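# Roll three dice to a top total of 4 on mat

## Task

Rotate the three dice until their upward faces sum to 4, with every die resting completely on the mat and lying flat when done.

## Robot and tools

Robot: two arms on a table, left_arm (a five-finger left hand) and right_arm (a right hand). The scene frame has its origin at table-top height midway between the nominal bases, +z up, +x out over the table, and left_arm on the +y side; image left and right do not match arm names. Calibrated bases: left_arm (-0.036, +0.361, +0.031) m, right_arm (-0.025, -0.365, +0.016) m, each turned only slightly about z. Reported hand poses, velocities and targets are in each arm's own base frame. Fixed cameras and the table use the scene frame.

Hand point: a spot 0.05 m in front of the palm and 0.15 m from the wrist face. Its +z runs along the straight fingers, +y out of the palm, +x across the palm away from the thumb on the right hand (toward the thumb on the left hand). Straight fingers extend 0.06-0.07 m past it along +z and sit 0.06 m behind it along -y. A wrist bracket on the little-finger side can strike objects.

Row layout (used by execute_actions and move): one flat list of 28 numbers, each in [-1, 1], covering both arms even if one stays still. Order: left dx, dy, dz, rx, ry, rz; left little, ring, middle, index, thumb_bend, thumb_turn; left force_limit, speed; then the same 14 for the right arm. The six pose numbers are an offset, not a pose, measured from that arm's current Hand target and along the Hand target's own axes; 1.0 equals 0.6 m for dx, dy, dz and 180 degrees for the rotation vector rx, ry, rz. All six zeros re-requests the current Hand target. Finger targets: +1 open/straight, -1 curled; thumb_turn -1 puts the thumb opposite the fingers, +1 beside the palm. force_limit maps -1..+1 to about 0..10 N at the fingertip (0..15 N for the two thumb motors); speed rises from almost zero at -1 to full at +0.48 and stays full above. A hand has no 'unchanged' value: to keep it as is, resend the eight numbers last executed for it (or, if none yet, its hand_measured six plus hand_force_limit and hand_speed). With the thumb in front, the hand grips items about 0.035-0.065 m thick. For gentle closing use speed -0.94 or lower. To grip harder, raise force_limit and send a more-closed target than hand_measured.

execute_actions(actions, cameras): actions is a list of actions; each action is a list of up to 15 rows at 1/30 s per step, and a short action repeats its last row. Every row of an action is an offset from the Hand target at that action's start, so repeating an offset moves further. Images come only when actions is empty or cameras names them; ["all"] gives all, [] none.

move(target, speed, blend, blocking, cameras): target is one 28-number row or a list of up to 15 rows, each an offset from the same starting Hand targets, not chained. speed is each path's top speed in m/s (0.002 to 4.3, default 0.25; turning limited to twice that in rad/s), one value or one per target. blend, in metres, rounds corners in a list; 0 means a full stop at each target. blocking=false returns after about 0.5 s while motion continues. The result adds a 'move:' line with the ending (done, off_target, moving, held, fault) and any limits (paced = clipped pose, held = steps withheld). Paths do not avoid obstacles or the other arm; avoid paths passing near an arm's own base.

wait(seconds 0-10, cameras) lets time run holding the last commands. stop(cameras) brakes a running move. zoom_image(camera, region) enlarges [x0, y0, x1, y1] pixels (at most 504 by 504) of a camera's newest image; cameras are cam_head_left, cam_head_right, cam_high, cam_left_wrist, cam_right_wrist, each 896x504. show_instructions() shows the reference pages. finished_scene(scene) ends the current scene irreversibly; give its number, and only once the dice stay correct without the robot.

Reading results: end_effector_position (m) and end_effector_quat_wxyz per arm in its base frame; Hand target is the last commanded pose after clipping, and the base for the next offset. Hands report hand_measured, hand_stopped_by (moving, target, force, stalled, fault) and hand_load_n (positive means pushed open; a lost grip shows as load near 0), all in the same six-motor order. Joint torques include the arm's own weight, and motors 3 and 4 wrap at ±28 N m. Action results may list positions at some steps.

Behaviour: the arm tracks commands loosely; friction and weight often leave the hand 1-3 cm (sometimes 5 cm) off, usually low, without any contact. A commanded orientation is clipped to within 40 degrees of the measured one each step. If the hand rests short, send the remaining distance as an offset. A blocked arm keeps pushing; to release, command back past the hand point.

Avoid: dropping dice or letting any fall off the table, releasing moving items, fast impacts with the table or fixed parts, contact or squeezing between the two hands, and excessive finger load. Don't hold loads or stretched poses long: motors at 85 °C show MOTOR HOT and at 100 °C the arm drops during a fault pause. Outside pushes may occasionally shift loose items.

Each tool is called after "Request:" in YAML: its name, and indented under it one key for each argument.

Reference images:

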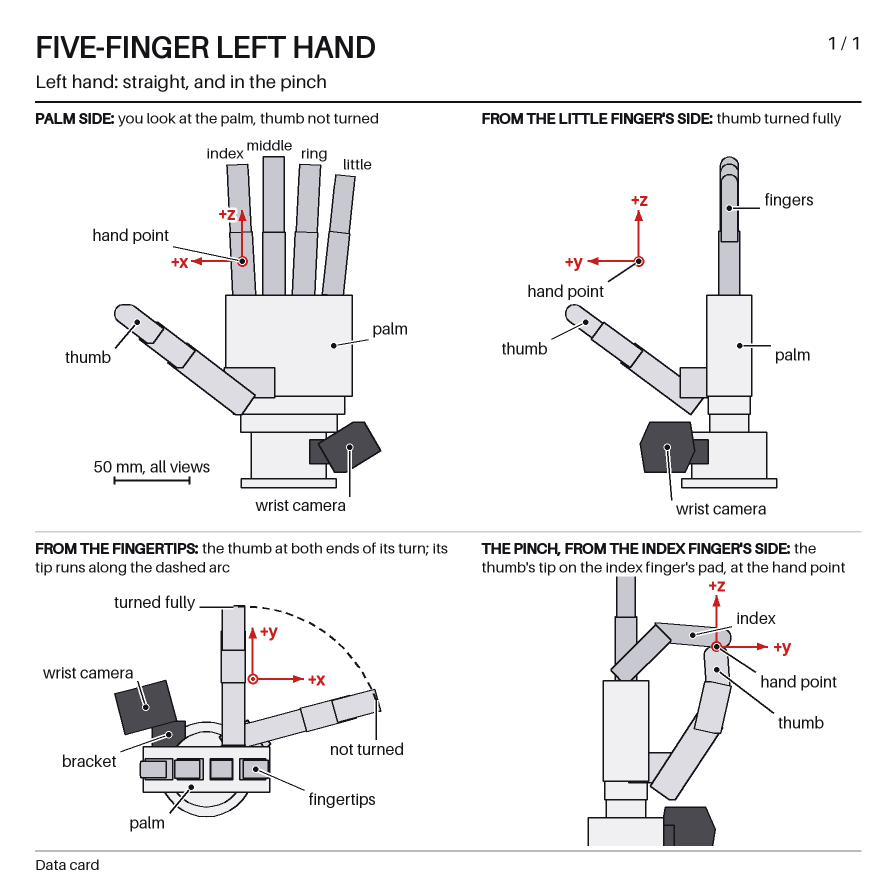

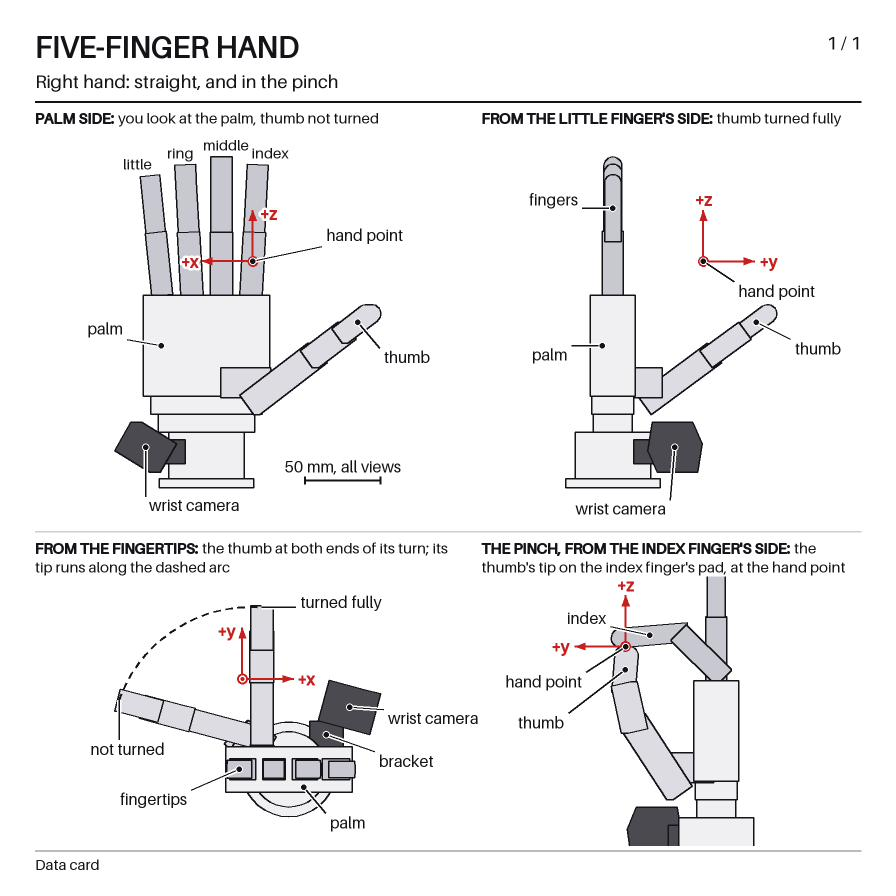

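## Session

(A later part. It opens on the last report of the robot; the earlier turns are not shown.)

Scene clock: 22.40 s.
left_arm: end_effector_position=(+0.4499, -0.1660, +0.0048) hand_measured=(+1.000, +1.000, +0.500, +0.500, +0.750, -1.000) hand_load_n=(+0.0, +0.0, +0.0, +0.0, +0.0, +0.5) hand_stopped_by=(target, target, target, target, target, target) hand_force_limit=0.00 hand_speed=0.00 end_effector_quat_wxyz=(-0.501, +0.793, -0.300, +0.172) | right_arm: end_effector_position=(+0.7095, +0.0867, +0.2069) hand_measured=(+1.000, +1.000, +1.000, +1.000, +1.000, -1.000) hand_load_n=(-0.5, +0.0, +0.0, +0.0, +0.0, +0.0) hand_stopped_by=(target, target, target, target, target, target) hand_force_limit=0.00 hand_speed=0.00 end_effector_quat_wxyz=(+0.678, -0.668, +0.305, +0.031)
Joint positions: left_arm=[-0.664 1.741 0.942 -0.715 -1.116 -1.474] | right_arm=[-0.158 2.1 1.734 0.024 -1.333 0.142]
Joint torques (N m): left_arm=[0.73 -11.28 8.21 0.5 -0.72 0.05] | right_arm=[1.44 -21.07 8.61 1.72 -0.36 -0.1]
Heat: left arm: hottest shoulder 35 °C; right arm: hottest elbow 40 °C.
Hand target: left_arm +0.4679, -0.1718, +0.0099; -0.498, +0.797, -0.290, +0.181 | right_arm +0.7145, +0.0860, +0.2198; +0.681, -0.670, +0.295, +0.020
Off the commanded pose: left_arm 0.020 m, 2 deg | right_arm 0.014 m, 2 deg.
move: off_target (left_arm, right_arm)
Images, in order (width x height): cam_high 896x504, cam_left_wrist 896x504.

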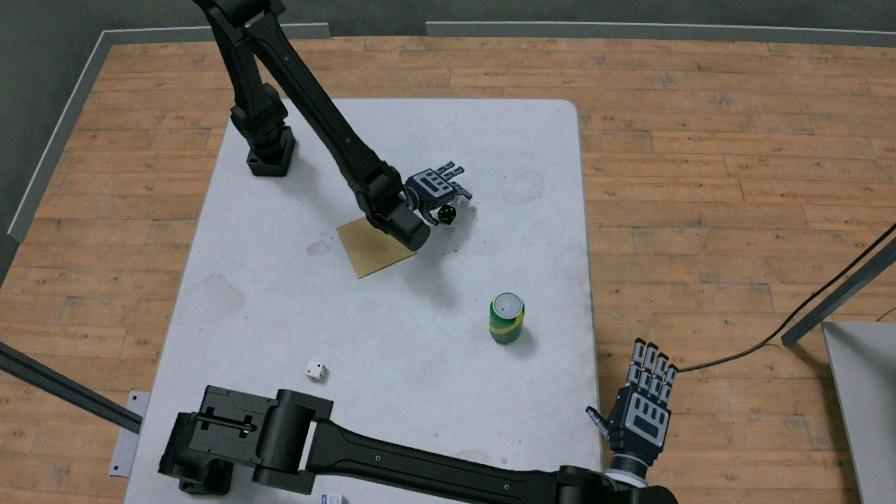

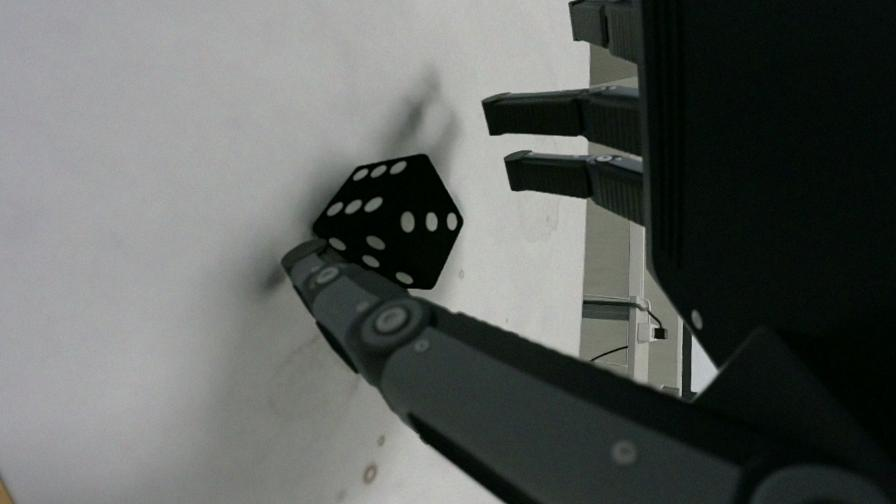

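Request:
move:
  target:
    - [0,0.009,0.0044,0,0,0,1,1,0.5,0.5,0.75,-1,-0.4,-0.6, 0,0,0,0,0,0,1,1,1,1,1,-1,0,0]
    - [0,0.009,0.0044,0,0,0,1,1,-0.3,-0.3,0.2,-1,-0.4,-0.92, 0,0,0,0,0,0,1,1,1,1,1,-1,0,0]
  speed: 0.1
  cameras: ["cam_high","cam_left_wrist"]

Request:
zoom_image:
  camera: "cam_high"
  region: [380, 130, 500, 250]

Request:
zoom_image:
  camera: "cam_left_wrist"
  region: [260, 120, 560, 340]

Scene clock: 27.27 s.
left_arm: end_effector_position=(+0.4516, -0.1674, +0.0012) hand_measured=(+1.000, +1.000, -0.008, -0.008, +0.492, -1.000) hand_load_n=(+0.0, +0.0, +3.0, +3.5, +5.0, -1.5) hand_stopped_by=(target, target, force, force, force, target) hand_force_limit=-0.40 hand_speed=-0.92 end_effector_quat_wxyz=(-0.501, +0.793, -0.299, +0.174) | right_arm: end_effector_position=(+0.7095, +0.0867, +0.2069) hand_measured=(+1.000, +1.000, +1.000, +1.000, +1.000, -1.000) hand_load_n=(+0.0, +0.0, +0.0, +0.0, +0.0, +0.0) hand_stopped_by=(target, target, target, target, target, target) hand_force_limit=0.00 hand_speed=0.00 end_effector_quat_wxyz=(+0.678, -0.668, +0.305, +0.031)
Joint positions: left_arm=[-0.664 1.75 0.942 -0.698 -1.116 -1.473] | right_arm=[-0.158 2.1 1.734 0.024 -1.333 0.142]
Joint torques (N m): left_arm=[0.73 -11.11 7.9 0.51 -0.71 0.05] | right_arm=[1.49 -21.01 8.59 1.72 -0.36 -0.1]
Heat: left arm: hottest shoulder 35 °C; right arm: hottest elbow 41 °C.
Hand target: left_arm +0.4678, -0.1718, +0.0038; -0.498, +0.797, -0.291, +0.181 | right_arm +0.7145, +0.0860, +0.2198; +0.681, -0.670, +0.295, +0.020
Off the commanded pose: left_arm 0.017 m, 1 deg | right_arm 0.014 m, 2 deg.
move: off_target (left_arm, right_arm); target 2's new numbers were sent with left_arm's hand 0.017 m and 1 deg from that target
Images, in order (width x height): cam_high 896x504, cam_left_wrist 896x504.

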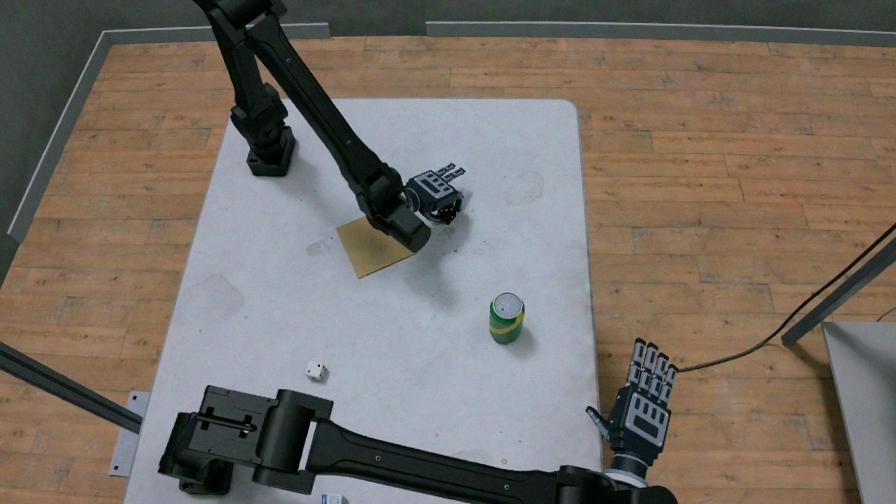

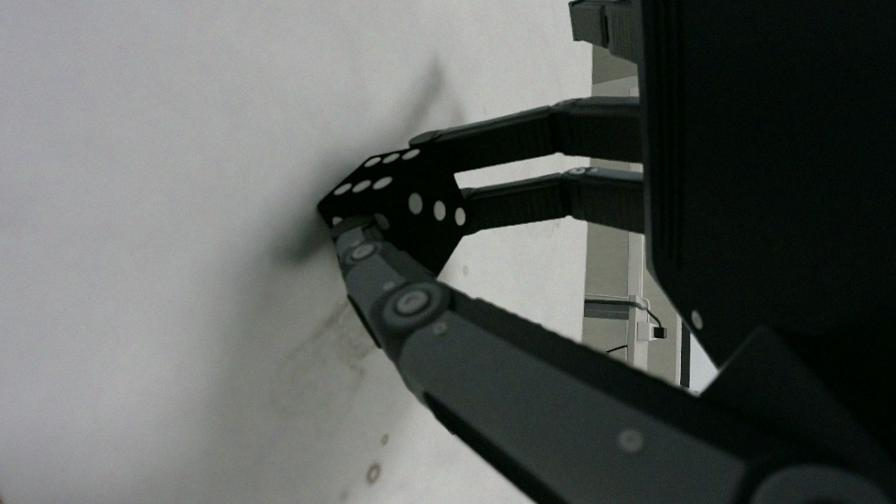

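Scaled by 4.200 from the camera's 896x504 image, which has a finer 1280x720 frame.

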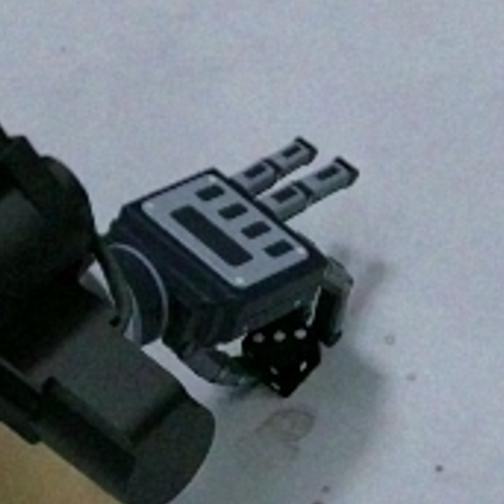

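Scaled by 1.680 from the camera's 896x504 image, which has a finer 1280x720 frame.

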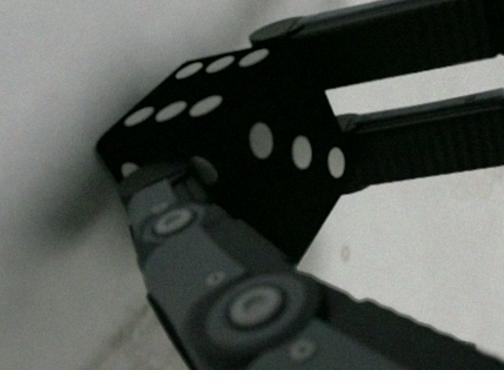

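Request:
move:
  target:
    - [0,0,0,0,0,0,1,1,0.5,0.5,0.75,-1,-0.4,-0.6, 0,0,0,0,0,0,1,1,1,1,1,-1,0,0]
    - [0,-0.12,-0.0585,0,0,0,1,1,0.5,0.5,0.75,-1,-0.4,-0.6, 0,0,0,0,0,0,1,1,1,1,1,-1,0,0]
    - [0,-0.12,-0.0585,0,-0.1582,0.3247,1,1,0.5,0.5,0.75,-1,-0.4,-0.6, 0,0,0,0,0,0,1,1,1,1,1,-1,0,0]
  speed: 0.15
  cameras: ["cam_head_left","cam_high","cam_left_wrist"]

Scene clock: 34.70 s.
left_arm: end_effector_position=(+0.4598, -0.1635, +0.0812) hand_measured=(+1.000, +1.000, +0.500, +0.500, +0.750, -1.000) hand_load_n=(+0.0, +0.0, +0.0, +0.0, +0.0, +0.0) hand_stopped_by=(target, target, target, target, target, target) hand_force_limit=-0.40 hand_speed=-0.60 end_effector_quat_wxyz=(+0.553, -0.576, +0.569, +0.200) | right_arm: end_effector_position=(+0.7095, +0.0867, +0.2069) hand_measured=(+1.000, +1.000, +1.000, +1.000, +1.000, -1.000) hand_load_n=(+0.0, +0.0, +0.0, +0.0, +0.0, +0.0) hand_stopped_by=(target, target, target, target, target, target) hand_force_limit=0.00 hand_speed=0.00 end_effector_quat_wxyz=(+0.678, -0.668, +0.305, +0.031)
Joint positions: left_arm=[-0.662 2.031 1.519 -1.67 -1.183 -1.092] | right_arm=[-0.158 2.1 1.734 0.024 -1.333 0.142]
Joint torques (N m): left_arm=[-0.85 -15.79 9.06 -1.58 -0.73 0.08] | right_arm=[1.55 -21.01 8.59 1.72 -0.36 -0.1]
Heat: left arm: hottest shoulder 35 °C; right arm: hottest elbow 42 °C.
Hand target: left_arm +0.4680, -0.1720, +0.0841; +0.576, -0.574, +0.513, +0.276 | right_arm +0.7145, +0.0860, +0.2198; +0.681, -0.670, +0.295, +0.020
Off the commanded pose: left_arm 0.012 m, 11 deg | right_arm 0.014 m, 2 deg.
joint sent to its limit (left arm) — joint 4 (wrist pitch), lower limit. The joint targets are off in orientation, not in position.
move: off_target (left_arm, right_arm)
Images, in order (width x height): cam_head_left 896x504, cam_high 896x504, cam_left_wrist 896x504.

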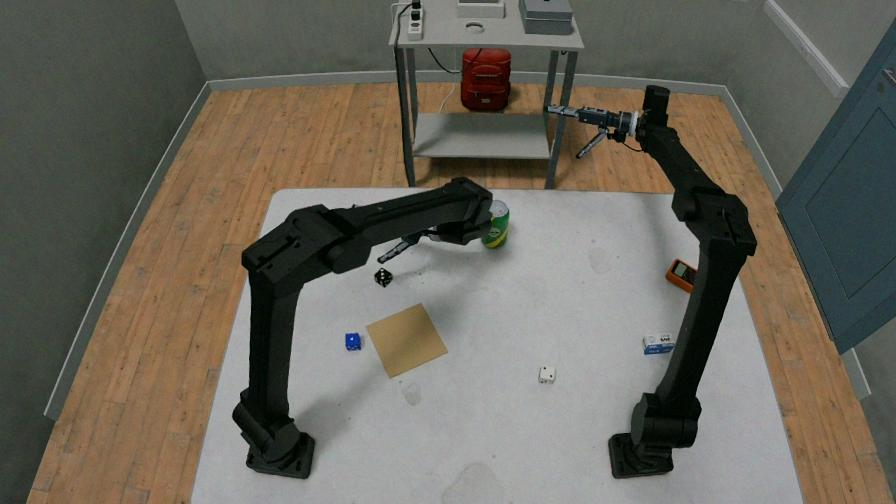

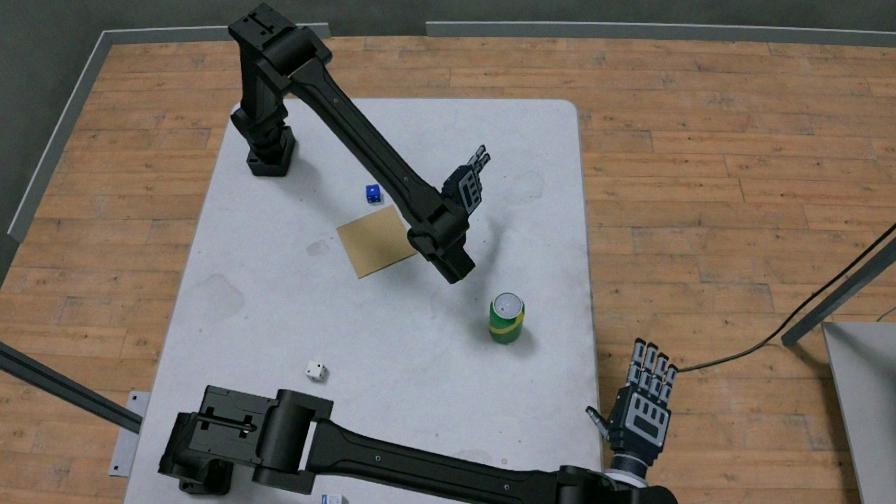

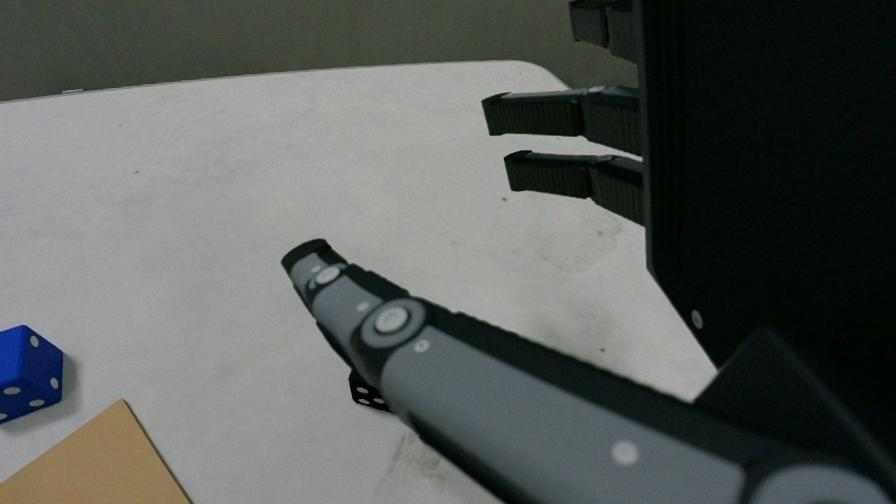

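Request:
move:
  target:
    - [0,0,0,0,0.1586,-0.3249,1,1,0.5,0.5,0.75,-1,-0.4,-0.6, 0,0,0,0,0,0,1,1,1,1,1,-1,0,0]
    - [0.1215,0.0506,0.0248,0,0.1586,-0.3249,1,1,0.5,0.5,0.75,-1,-0.4,-0.6, 0,0,0,0,0,0,1,1,1,1,1,-1,0,0]
  speed: 0.15
  cameras: ["cam_high","cam_left_wrist"]

Scene clock: 40.93 s.
left_arm: end_effector_position=(+0.4661, -0.1783, +0.0095) hand_measured=(+1.000, +1.000, +0.500, +0.500, +0.750, -1.000) hand_load_n=(+0.0, +0.0, +0.0, +0.0, +0.0, +0.0) hand_stopped_by=(target, target, target, target, target, target) hand_force_limit=-0.40 hand_speed=-0.60 end_effector_quat_wxyz=(-0.497, +0.795, -0.296, +0.184) | right_arm: end_effector_position=(+0.7095, +0.0867, +0.2069) hand_measured=(+1.000, +1.000, +1.000, +1.000, +1.000, -1.000) hand_load_n=(+0.0, +0.0, +0.0, +0.0, +0.0, +0.0) hand_stopped_by=(target, target, target, target, target, target) hand_force_limit=0.00 hand_speed=0.00 end_effector_quat_wxyz=(+0.678, -0.668, +0.305, +0.031)
Joint positions: left_arm=[-0.662 1.759 0.983 -0.695 -1.114 -1.459] | right_arm=[-0.158 2.1 1.734 0.024 -1.333 0.142]
Joint torques (N m): left_arm=[0.62 -12.1 4.94 0.58 -0.75 -0.06] | right_arm=[1.49 -21.07 8.62 1.74 -0.36 -0.1]
Motor temperatures (°C): left_arm=[32 35 34 30 31 28] | right_arm=[31 37 43 32 29 33]
Heat: left arm: hottest shoulder 35 °C; right arm: hottest elbow 43 °C.
Hand target: left_arm +0.4680, -0.1720, +0.0035; -0.498, +0.797, -0.291, +0.181 | right_arm +0.7145, +0.0860, +0.2198; +0.681, -0.670, +0.295, +0.020
Off the commanded pose: left_arm 0.009 m, 1 deg | right_arm 0.014 m, 2 deg.
move: off_target (right_arm)
Images, in order (width x height): cam_high 896x504, cam_left_wrist 896x504.

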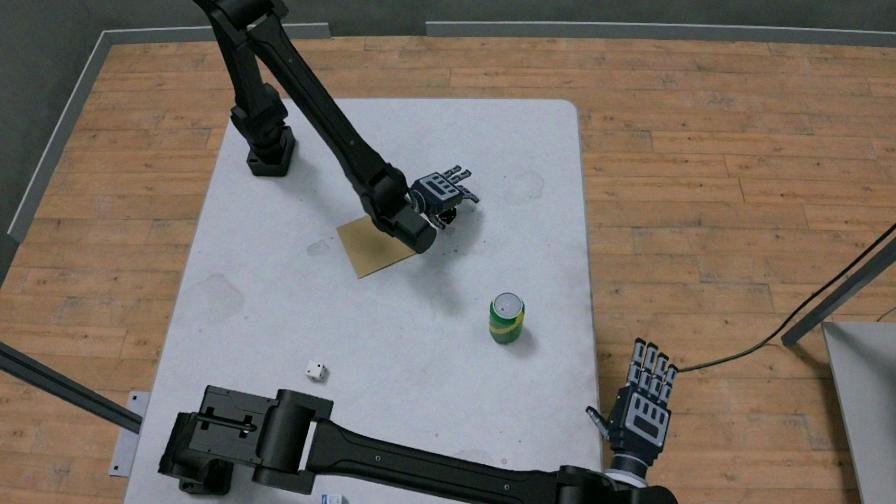

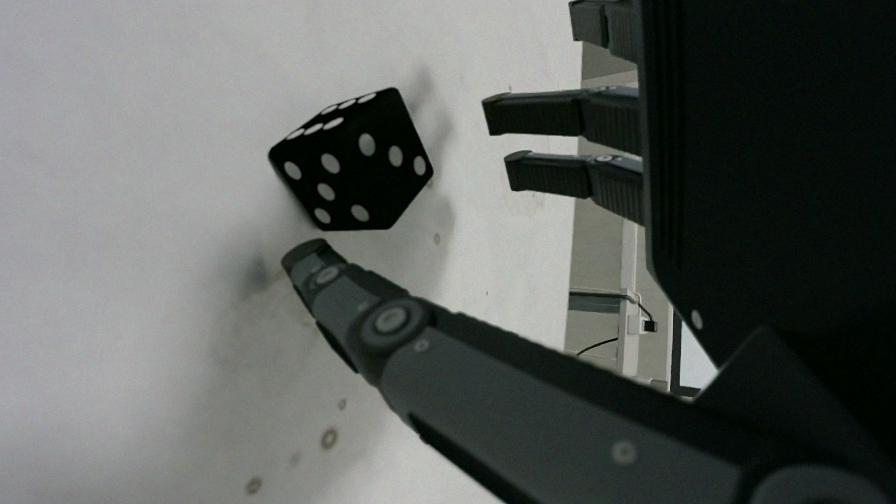

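Request:
move:
  target: [-0.0303,0.0131,0.0047,0,0,0,1,1,0.5,0.5,0.75,-1,-0.4,-0.6, 0,0,0,0,0,0,1,1,1,1,1,-1,0,0]
  speed: 0.15
  cameras: ["cam_high","cam_left_wrist"]

Request:
zoom_image:
  camera: "cam_high"
  region: [380, 130, 500, 250]

Scene clock: 42.03 s.
left_arm: end_effector_position=(+0.4521, -0.1673, -0.0053) hand_measured=(+1.000, +1.000, +0.500, +0.500, +0.750, -1.000) hand_load_n=(-0.5, +0.0, +0.0, +0.0, +0.0, -0.5) hand_stopped_by=(target, target, target, target, target, target) hand_force_limit=-0.40 hand_speed=-0.60 end_effector_quat_wxyz=(-0.499, +0.794, -0.299, +0.178) | right_arm: end_effector_position=(+0.7095, +0.0867, +0.2069) hand_measured=(+1.000, +1.000, +1.000, +1.000, +1.000, -1.000) hand_load_n=(+0.0, +0.0, +0.0, +0.0, +0.0, +0.0) hand_stopped_by=(target, target, target, target, target, target) hand_force_limit=0.00 hand_speed=0.00 end_effector_quat_wxyz=(+0.678, -0.668, +0.305, +0.031)
Joint positions: left_arm=[-0.662 1.759 0.929 -0.657 -1.115 -1.459] | right_arm=[-0.158 2.1 1.734 0.024 -1.333 0.142]
Joint torques (N m): left_arm=[0.62 -13.04 4.15 0.64 -0.75 -0.07] | right_arm=[1.49 -21.07 8.64 1.76 -0.36 -0.11]
Heat: left arm: hottest shoulder 35 °C; right arm: hottest elbow 43 °C.
Hand target: left_arm +0.4535, -0.1609, -0.0048; -0.498, +0.797, -0.291, +0.181 | right_arm +0.7145, +0.0860, +0.2198; +0.681, -0.670, +0.295, +0.020
Off the commanded pose: left_arm 0.007 m, 1 deg | right_arm 0.014 m, 2 deg.
move: off_target (right_arm)
Images, in order (width x height): cam_high 896x504, cam_left_wrist 896x504.

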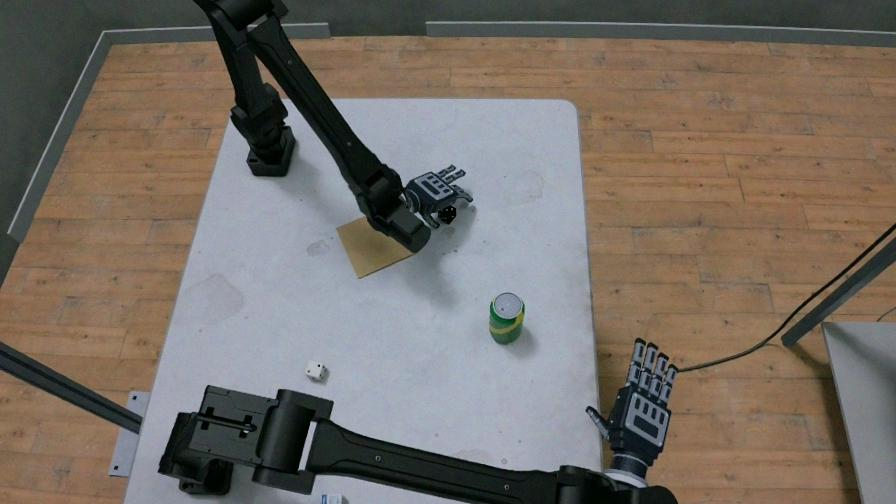

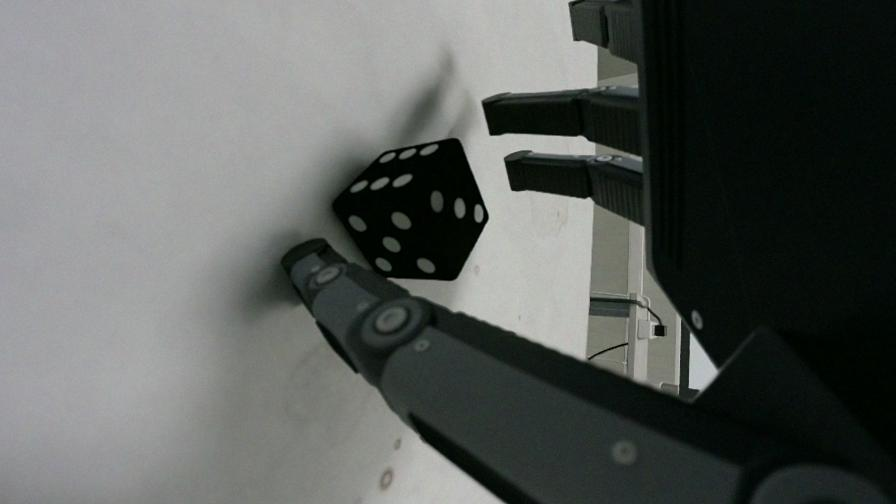

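Scaled by 4.200 from the camera's 896x504 image, which has a finer 1280x720 frame.

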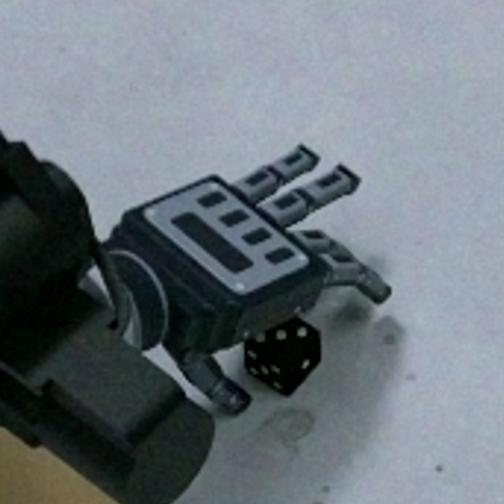

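Request:
move:
  target:
    - [0,0,0,0,0,0,1,1,-0.3,-0.3,0.2,-1,-0.3,-0.9, 0,0,0,0,0,0,1,1,1,1,1,-1,0,0]
    - [0,-0.1498,-0.073,0,0,0,1,1,-0.3,-0.3,0.2,-1,-0.3,-0.9, 0,0,0,0,0,0,1,1,1,1,1,-1,0,0]
  speed: 0.12
  cameras: ["cam_high","cam_left_wrist","cam_head_left"]

Scene clock: 45.93 s.
left_arm: end_effector_position=(+0.4384, -0.1567, +0.0765) hand_measured=(+1.000, +1.000, -0.010, -0.010, +0.492, -1.000) hand_load_n=(+0.0, +0.0, +4.0, +3.0, +6.0, -1.5) hand_stopped_by=(target, target, force, force, force, target) hand_force_limit=-0.30 hand_speed=-0.90 end_effector_quat_wxyz=(-0.501, +0.792, -0.305, +0.170) | right_arm: end_effector_position=(+0.7095, +0.0867, +0.2069) hand_measured=(+1.000, +1.000, +1.000, +1.000, +1.000, -1.000) hand_load_n=(-0.5, +0.0, +0.0, +0.0, +0.0, +0.0) hand_stopped_by=(target, target, target, target, target, target) hand_force_limit=0.00 hand_speed=0.00 end_effector_quat_wxyz=(+0.678, -0.668, +0.305, +0.031)
Joint positions: left_arm=[-0.662 1.574 0.966 -0.898 -1.114 -1.458] | right_arm=[-0.158 2.1 1.734 0.024 -1.333 0.142]
Joint torques (N m): left_arm=[0.67 -11.87 9.58 -0.49 -0.75 -0.03] | right_arm=[1.49 -21.01 8.61 1.74 -0.36 -0.1]
Heat: left arm: hottest shoulder 35 °C; right arm: hottest elbow 44 °C.
Hand target: left_arm +0.4536, -0.1610, +0.0953; -0.498, +0.797, -0.291, +0.181 | right_arm +0.7145, +0.0860, +0.2198; +0.681, -0.670, +0.295, +0.020
Off the commanded pose: left_arm 0.024 m, 2 deg | right_arm 0.014 m, 2 deg.
move: off_target (left_arm, right_arm)
Images, in order (width x height): cam_head_left 896x504, cam_high 896x504, cam_left_wrist 896x504.

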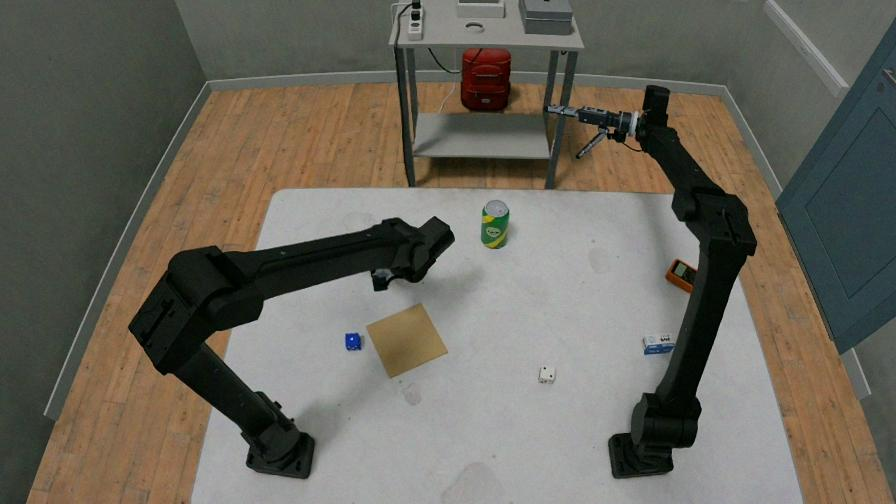

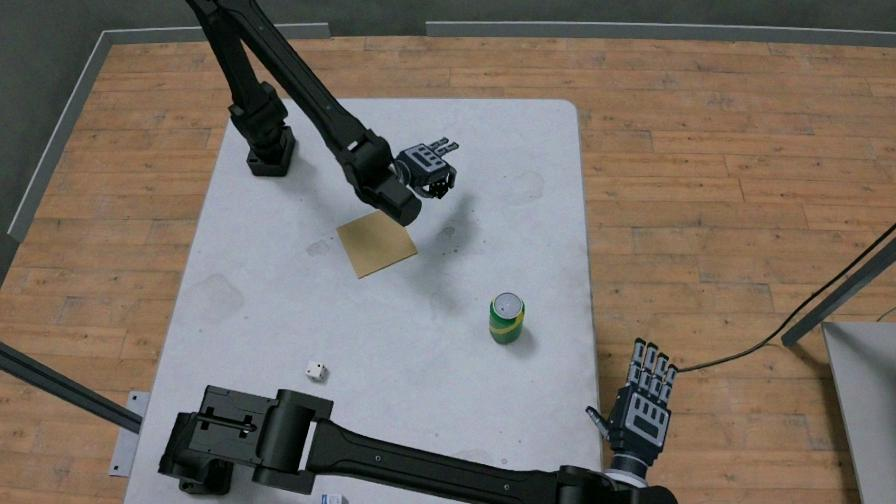

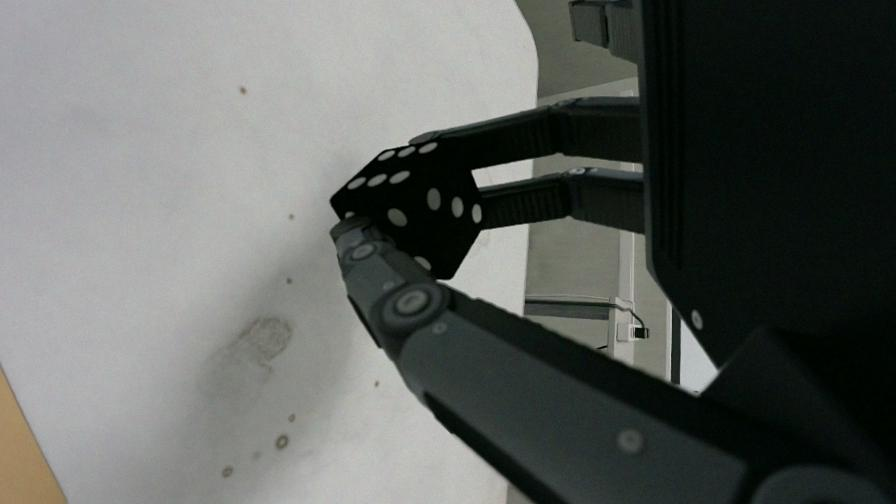

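Request:
move:
  target: [-0.0875,0.0748,-0.2487,0,0.4244,0.2070,1,1,-0.3,-0.3,0.2,-1,-0.3,-0.9, 0,0,0,0,0,0,1,1,1,1,1,-1,0,0]
  speed: 0.25
  cameras: ["cam_high","cam_left_wrist","cam_head_left"]

Scene clock: 50.47 s.
left_arm: end_effector_position=(+0.3122, -0.2507, +0.1193) hand_measured=(+1.000, +1.000, -0.010, -0.010, +0.492, -1.000) hand_load_n=(+0.0, +0.0, +4.0, +3.0, +6.0, -1.5) hand_stopped_by=(target, target, force, force, force, target) hand_force_limit=-0.30 hand_speed=-0.90 end_effector_quat_wxyz=(+0.236, -0.393, +0.755, -0.469) | right_arm: end_effector_position=(+0.7095, +0.0867, +0.2069) hand_measured=(+1.000, +1.000, +1.000, +1.000, +1.000, -1.000) hand_load_n=(+0.0, +0.0, +0.0, +0.0, +0.0, +0.0) hand_stopped_by=(target, target, target, target, target, target) hand_force_limit=0.00 hand_speed=0.00 end_effector_quat_wxyz=(+0.678, -0.668, +0.305, +0.031)
Joint positions: left_arm=[-0.581 0.935 0.438 0.031 0.039 0.007] | right_arm=[-0.158 2.1 1.734 0.024 -1.333 0.142]
Joint torques (N m): left_arm=[0.73 -4.13 7.09 1.69 0.2 0.06] | right_arm=[1.49 -20.95 8.61 1.76 -0.36 -0.1]
Heat: left arm: hottest shoulder 35 °C; right arm: hottest elbow 44 °C.
Hand target: left_arm +0.3145, -0.2449, +0.1206; +0.244, -0.391, +0.752, -0.470 | right_arm +0.7145, +0.0860, +0.2198; +0.681, -0.670, +0.295, +0.020
Off the commanded pose: left_arm 0.006 m, 1 deg | right_arm 0.014 m, 2 deg.
move: off_target (right_arm)
Images, in order (width x height): cam_head_left 896x504, cam_high 896x504, cam_left_wrist 896x504.

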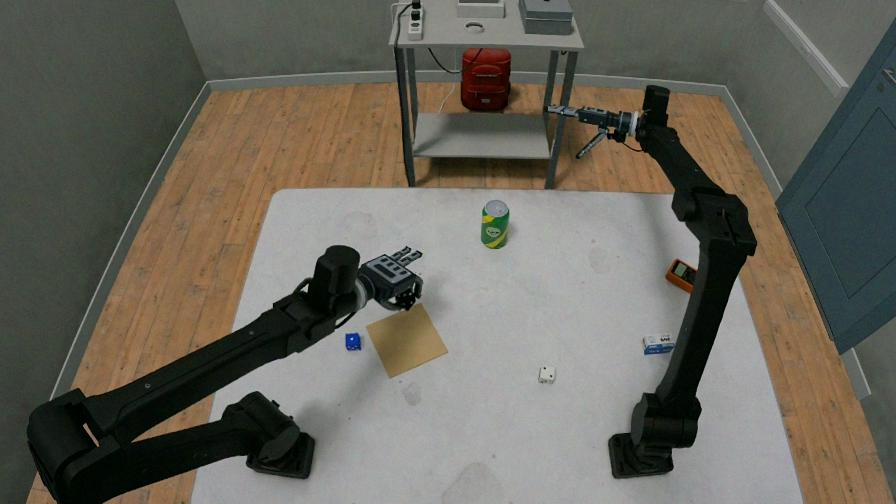

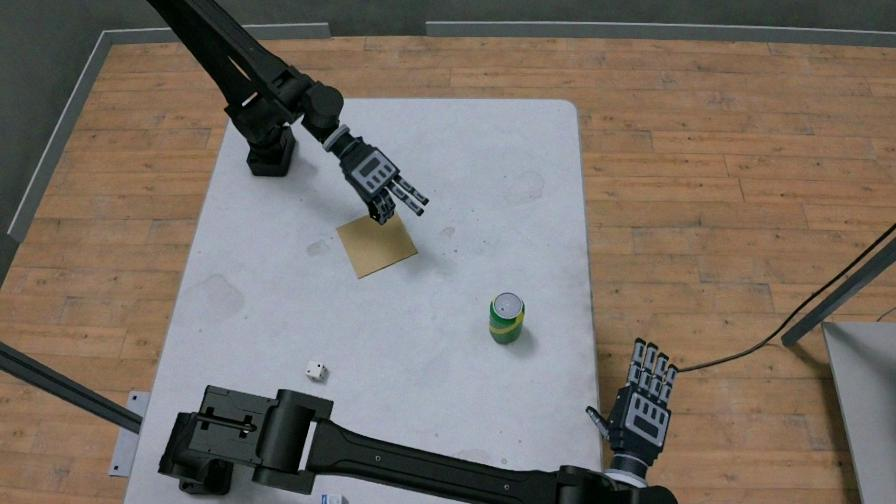

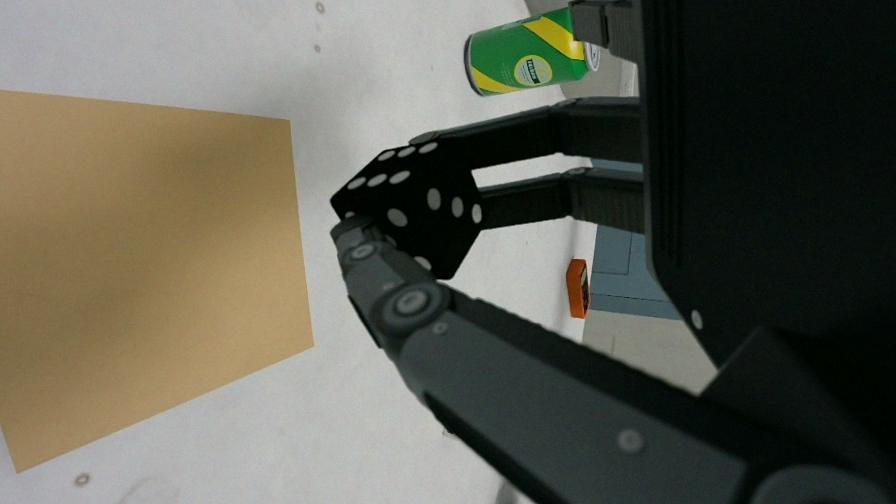

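Request:
move:
  target: [-0.0045,0.1815,0.0633,0,0,0,1,1,-0.3,-0.3,0.2,-1,-0.3,-0.9, 0,0,0,0,0,0,1,1,1,1,1,-1,0,0]
  speed: 0.12
  cameras: ["cam_high","cam_left_wrist"]

Request:
zoom_image:
  camera: "cam_high"
  region: [320, 170, 440, 290]

Scene clock: 52.67 s.
left_arm: end_effector_position=(+0.3025, -0.2403, +0.0088) hand_measured=(+1.000, +1.000, -0.010, -0.010, +0.492, -1.000) hand_load_n=(+0.0, +0.0, +4.0, +3.5, +5.5, -1.5) hand_stopped_by=(target, target, force, force, force, target) hand_force_limit=-0.30 hand_speed=-0.90 end_effector_quat_wxyz=(+0.238, -0.392, +0.754, -0.471) | right_arm: end_effector_position=(+0.7095, +0.0867, +0.2069) hand_measured=(+1.000, +1.000, +1.000, +1.000, +1.000, -1.000) hand_load_n=(+0.0, +0.0, +0.0, +0.0, +0.0, +0.0) hand_stopped_by=(target, target, target, target, target, target) hand_force_limit=0.00 hand_speed=0.00 end_effector_quat_wxyz=(+0.678, -0.668, +0.305, +0.031)
Joint positions: left_arm=[-0.567 1.292 0.24 0.591 0.051 0.014] | right_arm=[-0.158 2.1 1.734 0.024 -1.333 0.142]
Joint torques (N m): left_arm=[0.73 -3.66 4.31 2.29 0.2 0.04] | right_arm=[1.49 -21.01 8.61 1.72 -0.36 -0.1]
Heat: left arm: hottest shoulder 35 °C; right arm: hottest elbow 44 °C.
Hand target: left_arm +0.3048, -0.2348, +0.0059; +0.244, -0.392, +0.752, -0.470 | right_arm +0.7145, +0.0860, +0.2198; +0.681, -0.670, +0.295, +0.020
Off the commanded pose: left_arm 0.006 m, 1 deg | right_arm 0.014 m, 2 deg.
move: off_target (right_arm)
Images, in order (width x height): cam_high 896x504, cam_left_wrist 896x504.

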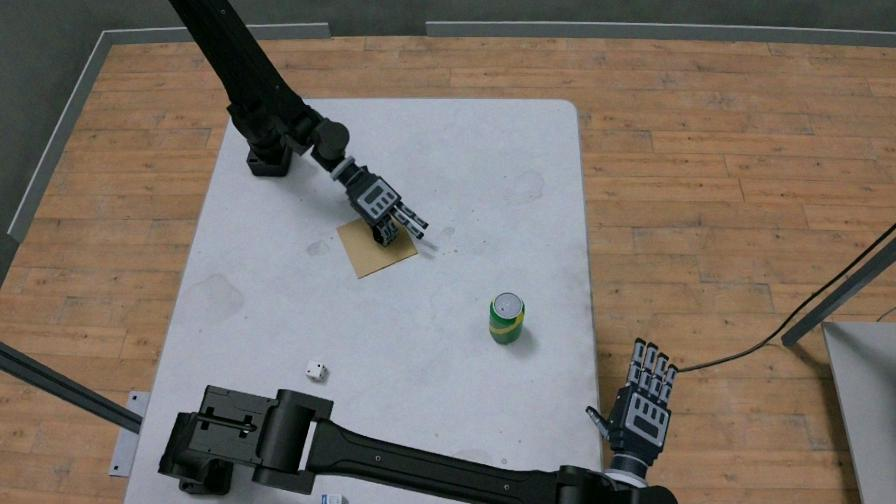

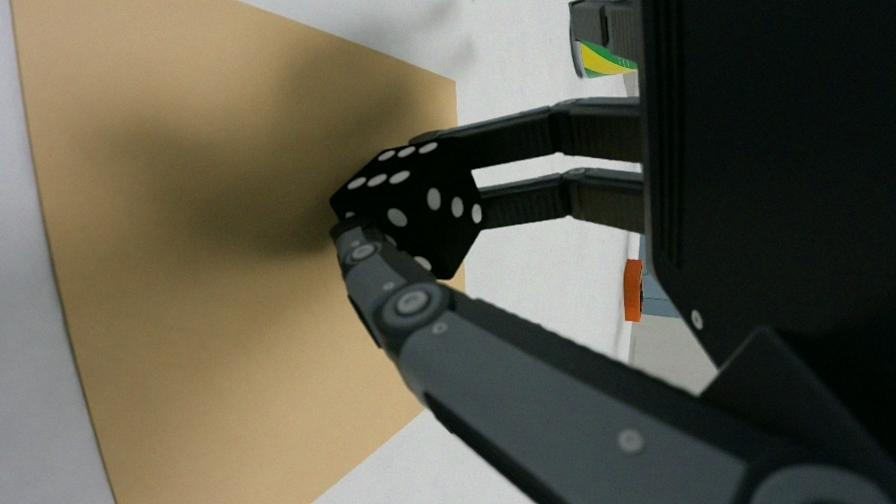

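Scaled by 4.200 from the camera's 896x504 image, which has a finer 1280x720 frame.

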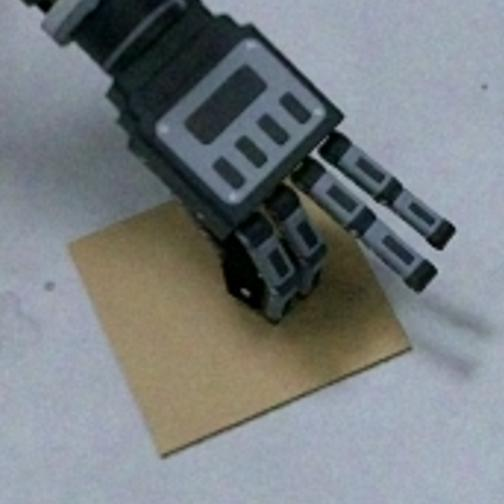

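Request:
move:
  target:
    - [0,0.012,0.0058,0,0,0,1,1,-0.3,-0.3,0.2,-1,-0.3,-0.9, 0,0,0,0,0,0,1,1,1,1,1,-1,0,0]
    - [0,0.012,0.0058,0,0,0,1,1,0.5,0.5,0.75,-1,-0.3,-0.7, 0,0,0,0,0,0,1,1,1,1,1,-1,0,0]
    - [0,-0.1348,-0.0658,0,0,0,1,1,0.5,0.5,0.75,-1,-0.3,-0.7, 0,0,0,0,0,0,1,1,1,1,1,-1,0,0]
    - [0,-0.1348,-0.0658,0,-0.1582,0.3247,1,1,0.5,0.5,0.75,-1,-0.3,-0.7, 0,0,0,0,0,0,1,1,1,1,1,-1,0,0]
  speed: 0.15
  cameras: ["cam_high","cam_left_wrist"]

Request:
zoom_image:
  camera: "cam_high"
  region: [320, 170, 440, 290]

Scene clock: 61.00 s.
left_arm: end_effector_position=(+0.3019, -0.2201, +0.0872) hand_measured=(+1.000, +1.000, +0.500, +0.500, +0.750, -1.000) hand_load_n=(+0.0, +0.0, +0.0, +0.0, +0.0, +0.0) hand_stopped_by=(target, target, target, target, target, target) hand_force_limit=-0.30 hand_speed=-0.70 end_effector_quat_wxyz=(+0.605, -0.079, +0.773, -0.174) | right_arm: end_effector_position=(+0.7095, +0.0867, +0.2069) hand_measured=(+1.000, +1.000, +1.000, +1.000, +1.000, -1.000) hand_load_n=(+0.0, +0.0, +0.0, +0.0, +0.0, +0.0) hand_stopped_by=(target, target, target, target, target, target) hand_force_limit=0.00 hand_speed=0.00 end_effector_quat_wxyz=(+0.678, -0.668, +0.305, +0.031)
Joint positions: left_arm=[-1.1 1.246 0.304 0.603 -0.894 0.92] | right_arm=[-0.158 2.1 1.734 0.024 -1.333 0.142]
Joint torques (N m): left_arm=[-1.96 -3.49 7.41 1.96 -0.26 0.05] | right_arm=[1.49 -21.01 8.58 1.7 -0.36 -0.1]
Heat: left arm: hottest shoulder 35 °C; right arm: hottest elbow 45 °C.
Hand target: left_arm +0.3048, -0.2348, +0.0959; +0.610, -0.077, +0.766, -0.186 | right_arm +0.7145, +0.0860, +0.2198; +0.681, -0.670, +0.295, +0.020
Off the commanded pose: left_arm 0.017 m, 2 deg | right_arm 0.014 m, 2 deg.
move: off_target (left_arm, right_arm)
Images, in order (width x height): cam_high 896x504, cam_left_wrist 896x504.

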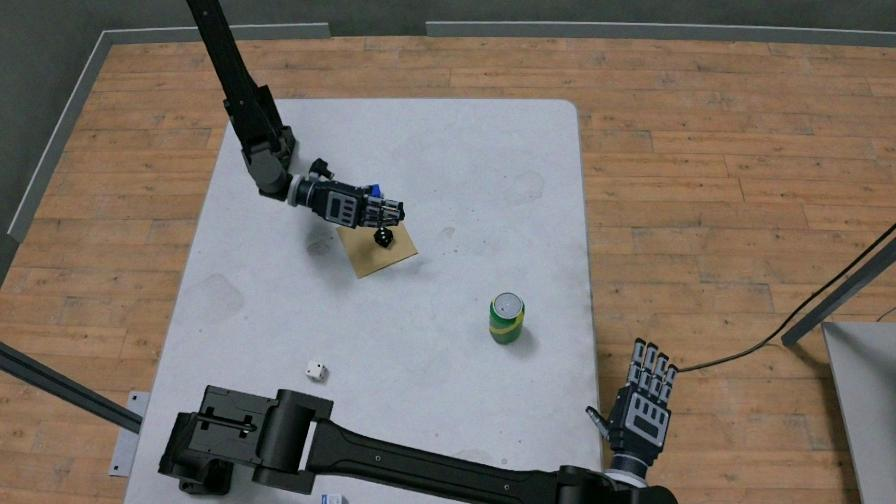

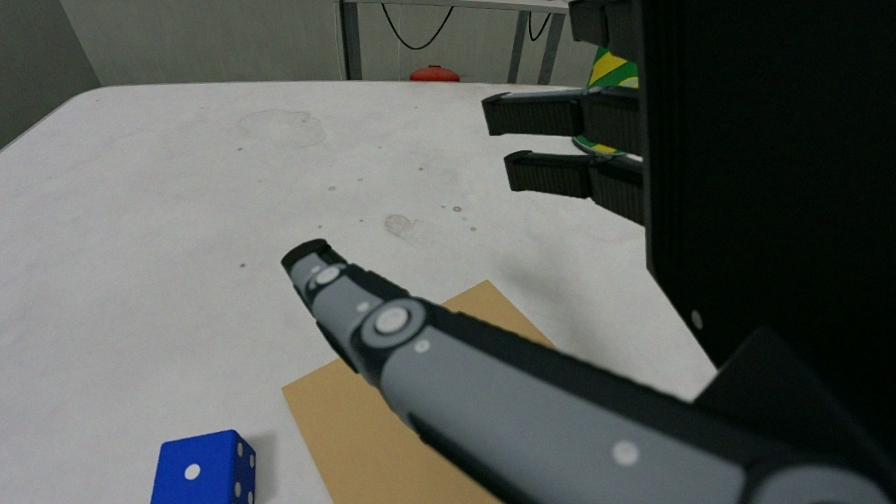

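Scaled by 4.200 from the camera's 896x504 image, which has a finer 1280x720 frame.

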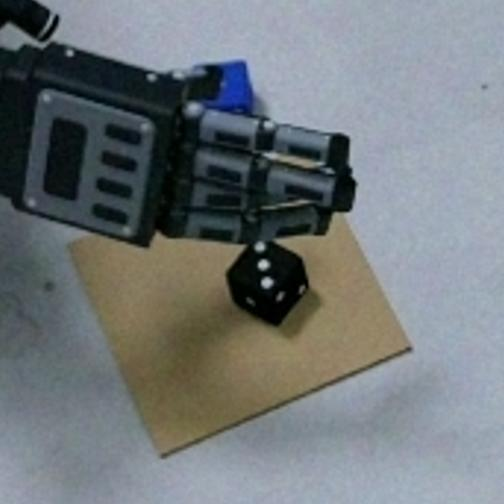

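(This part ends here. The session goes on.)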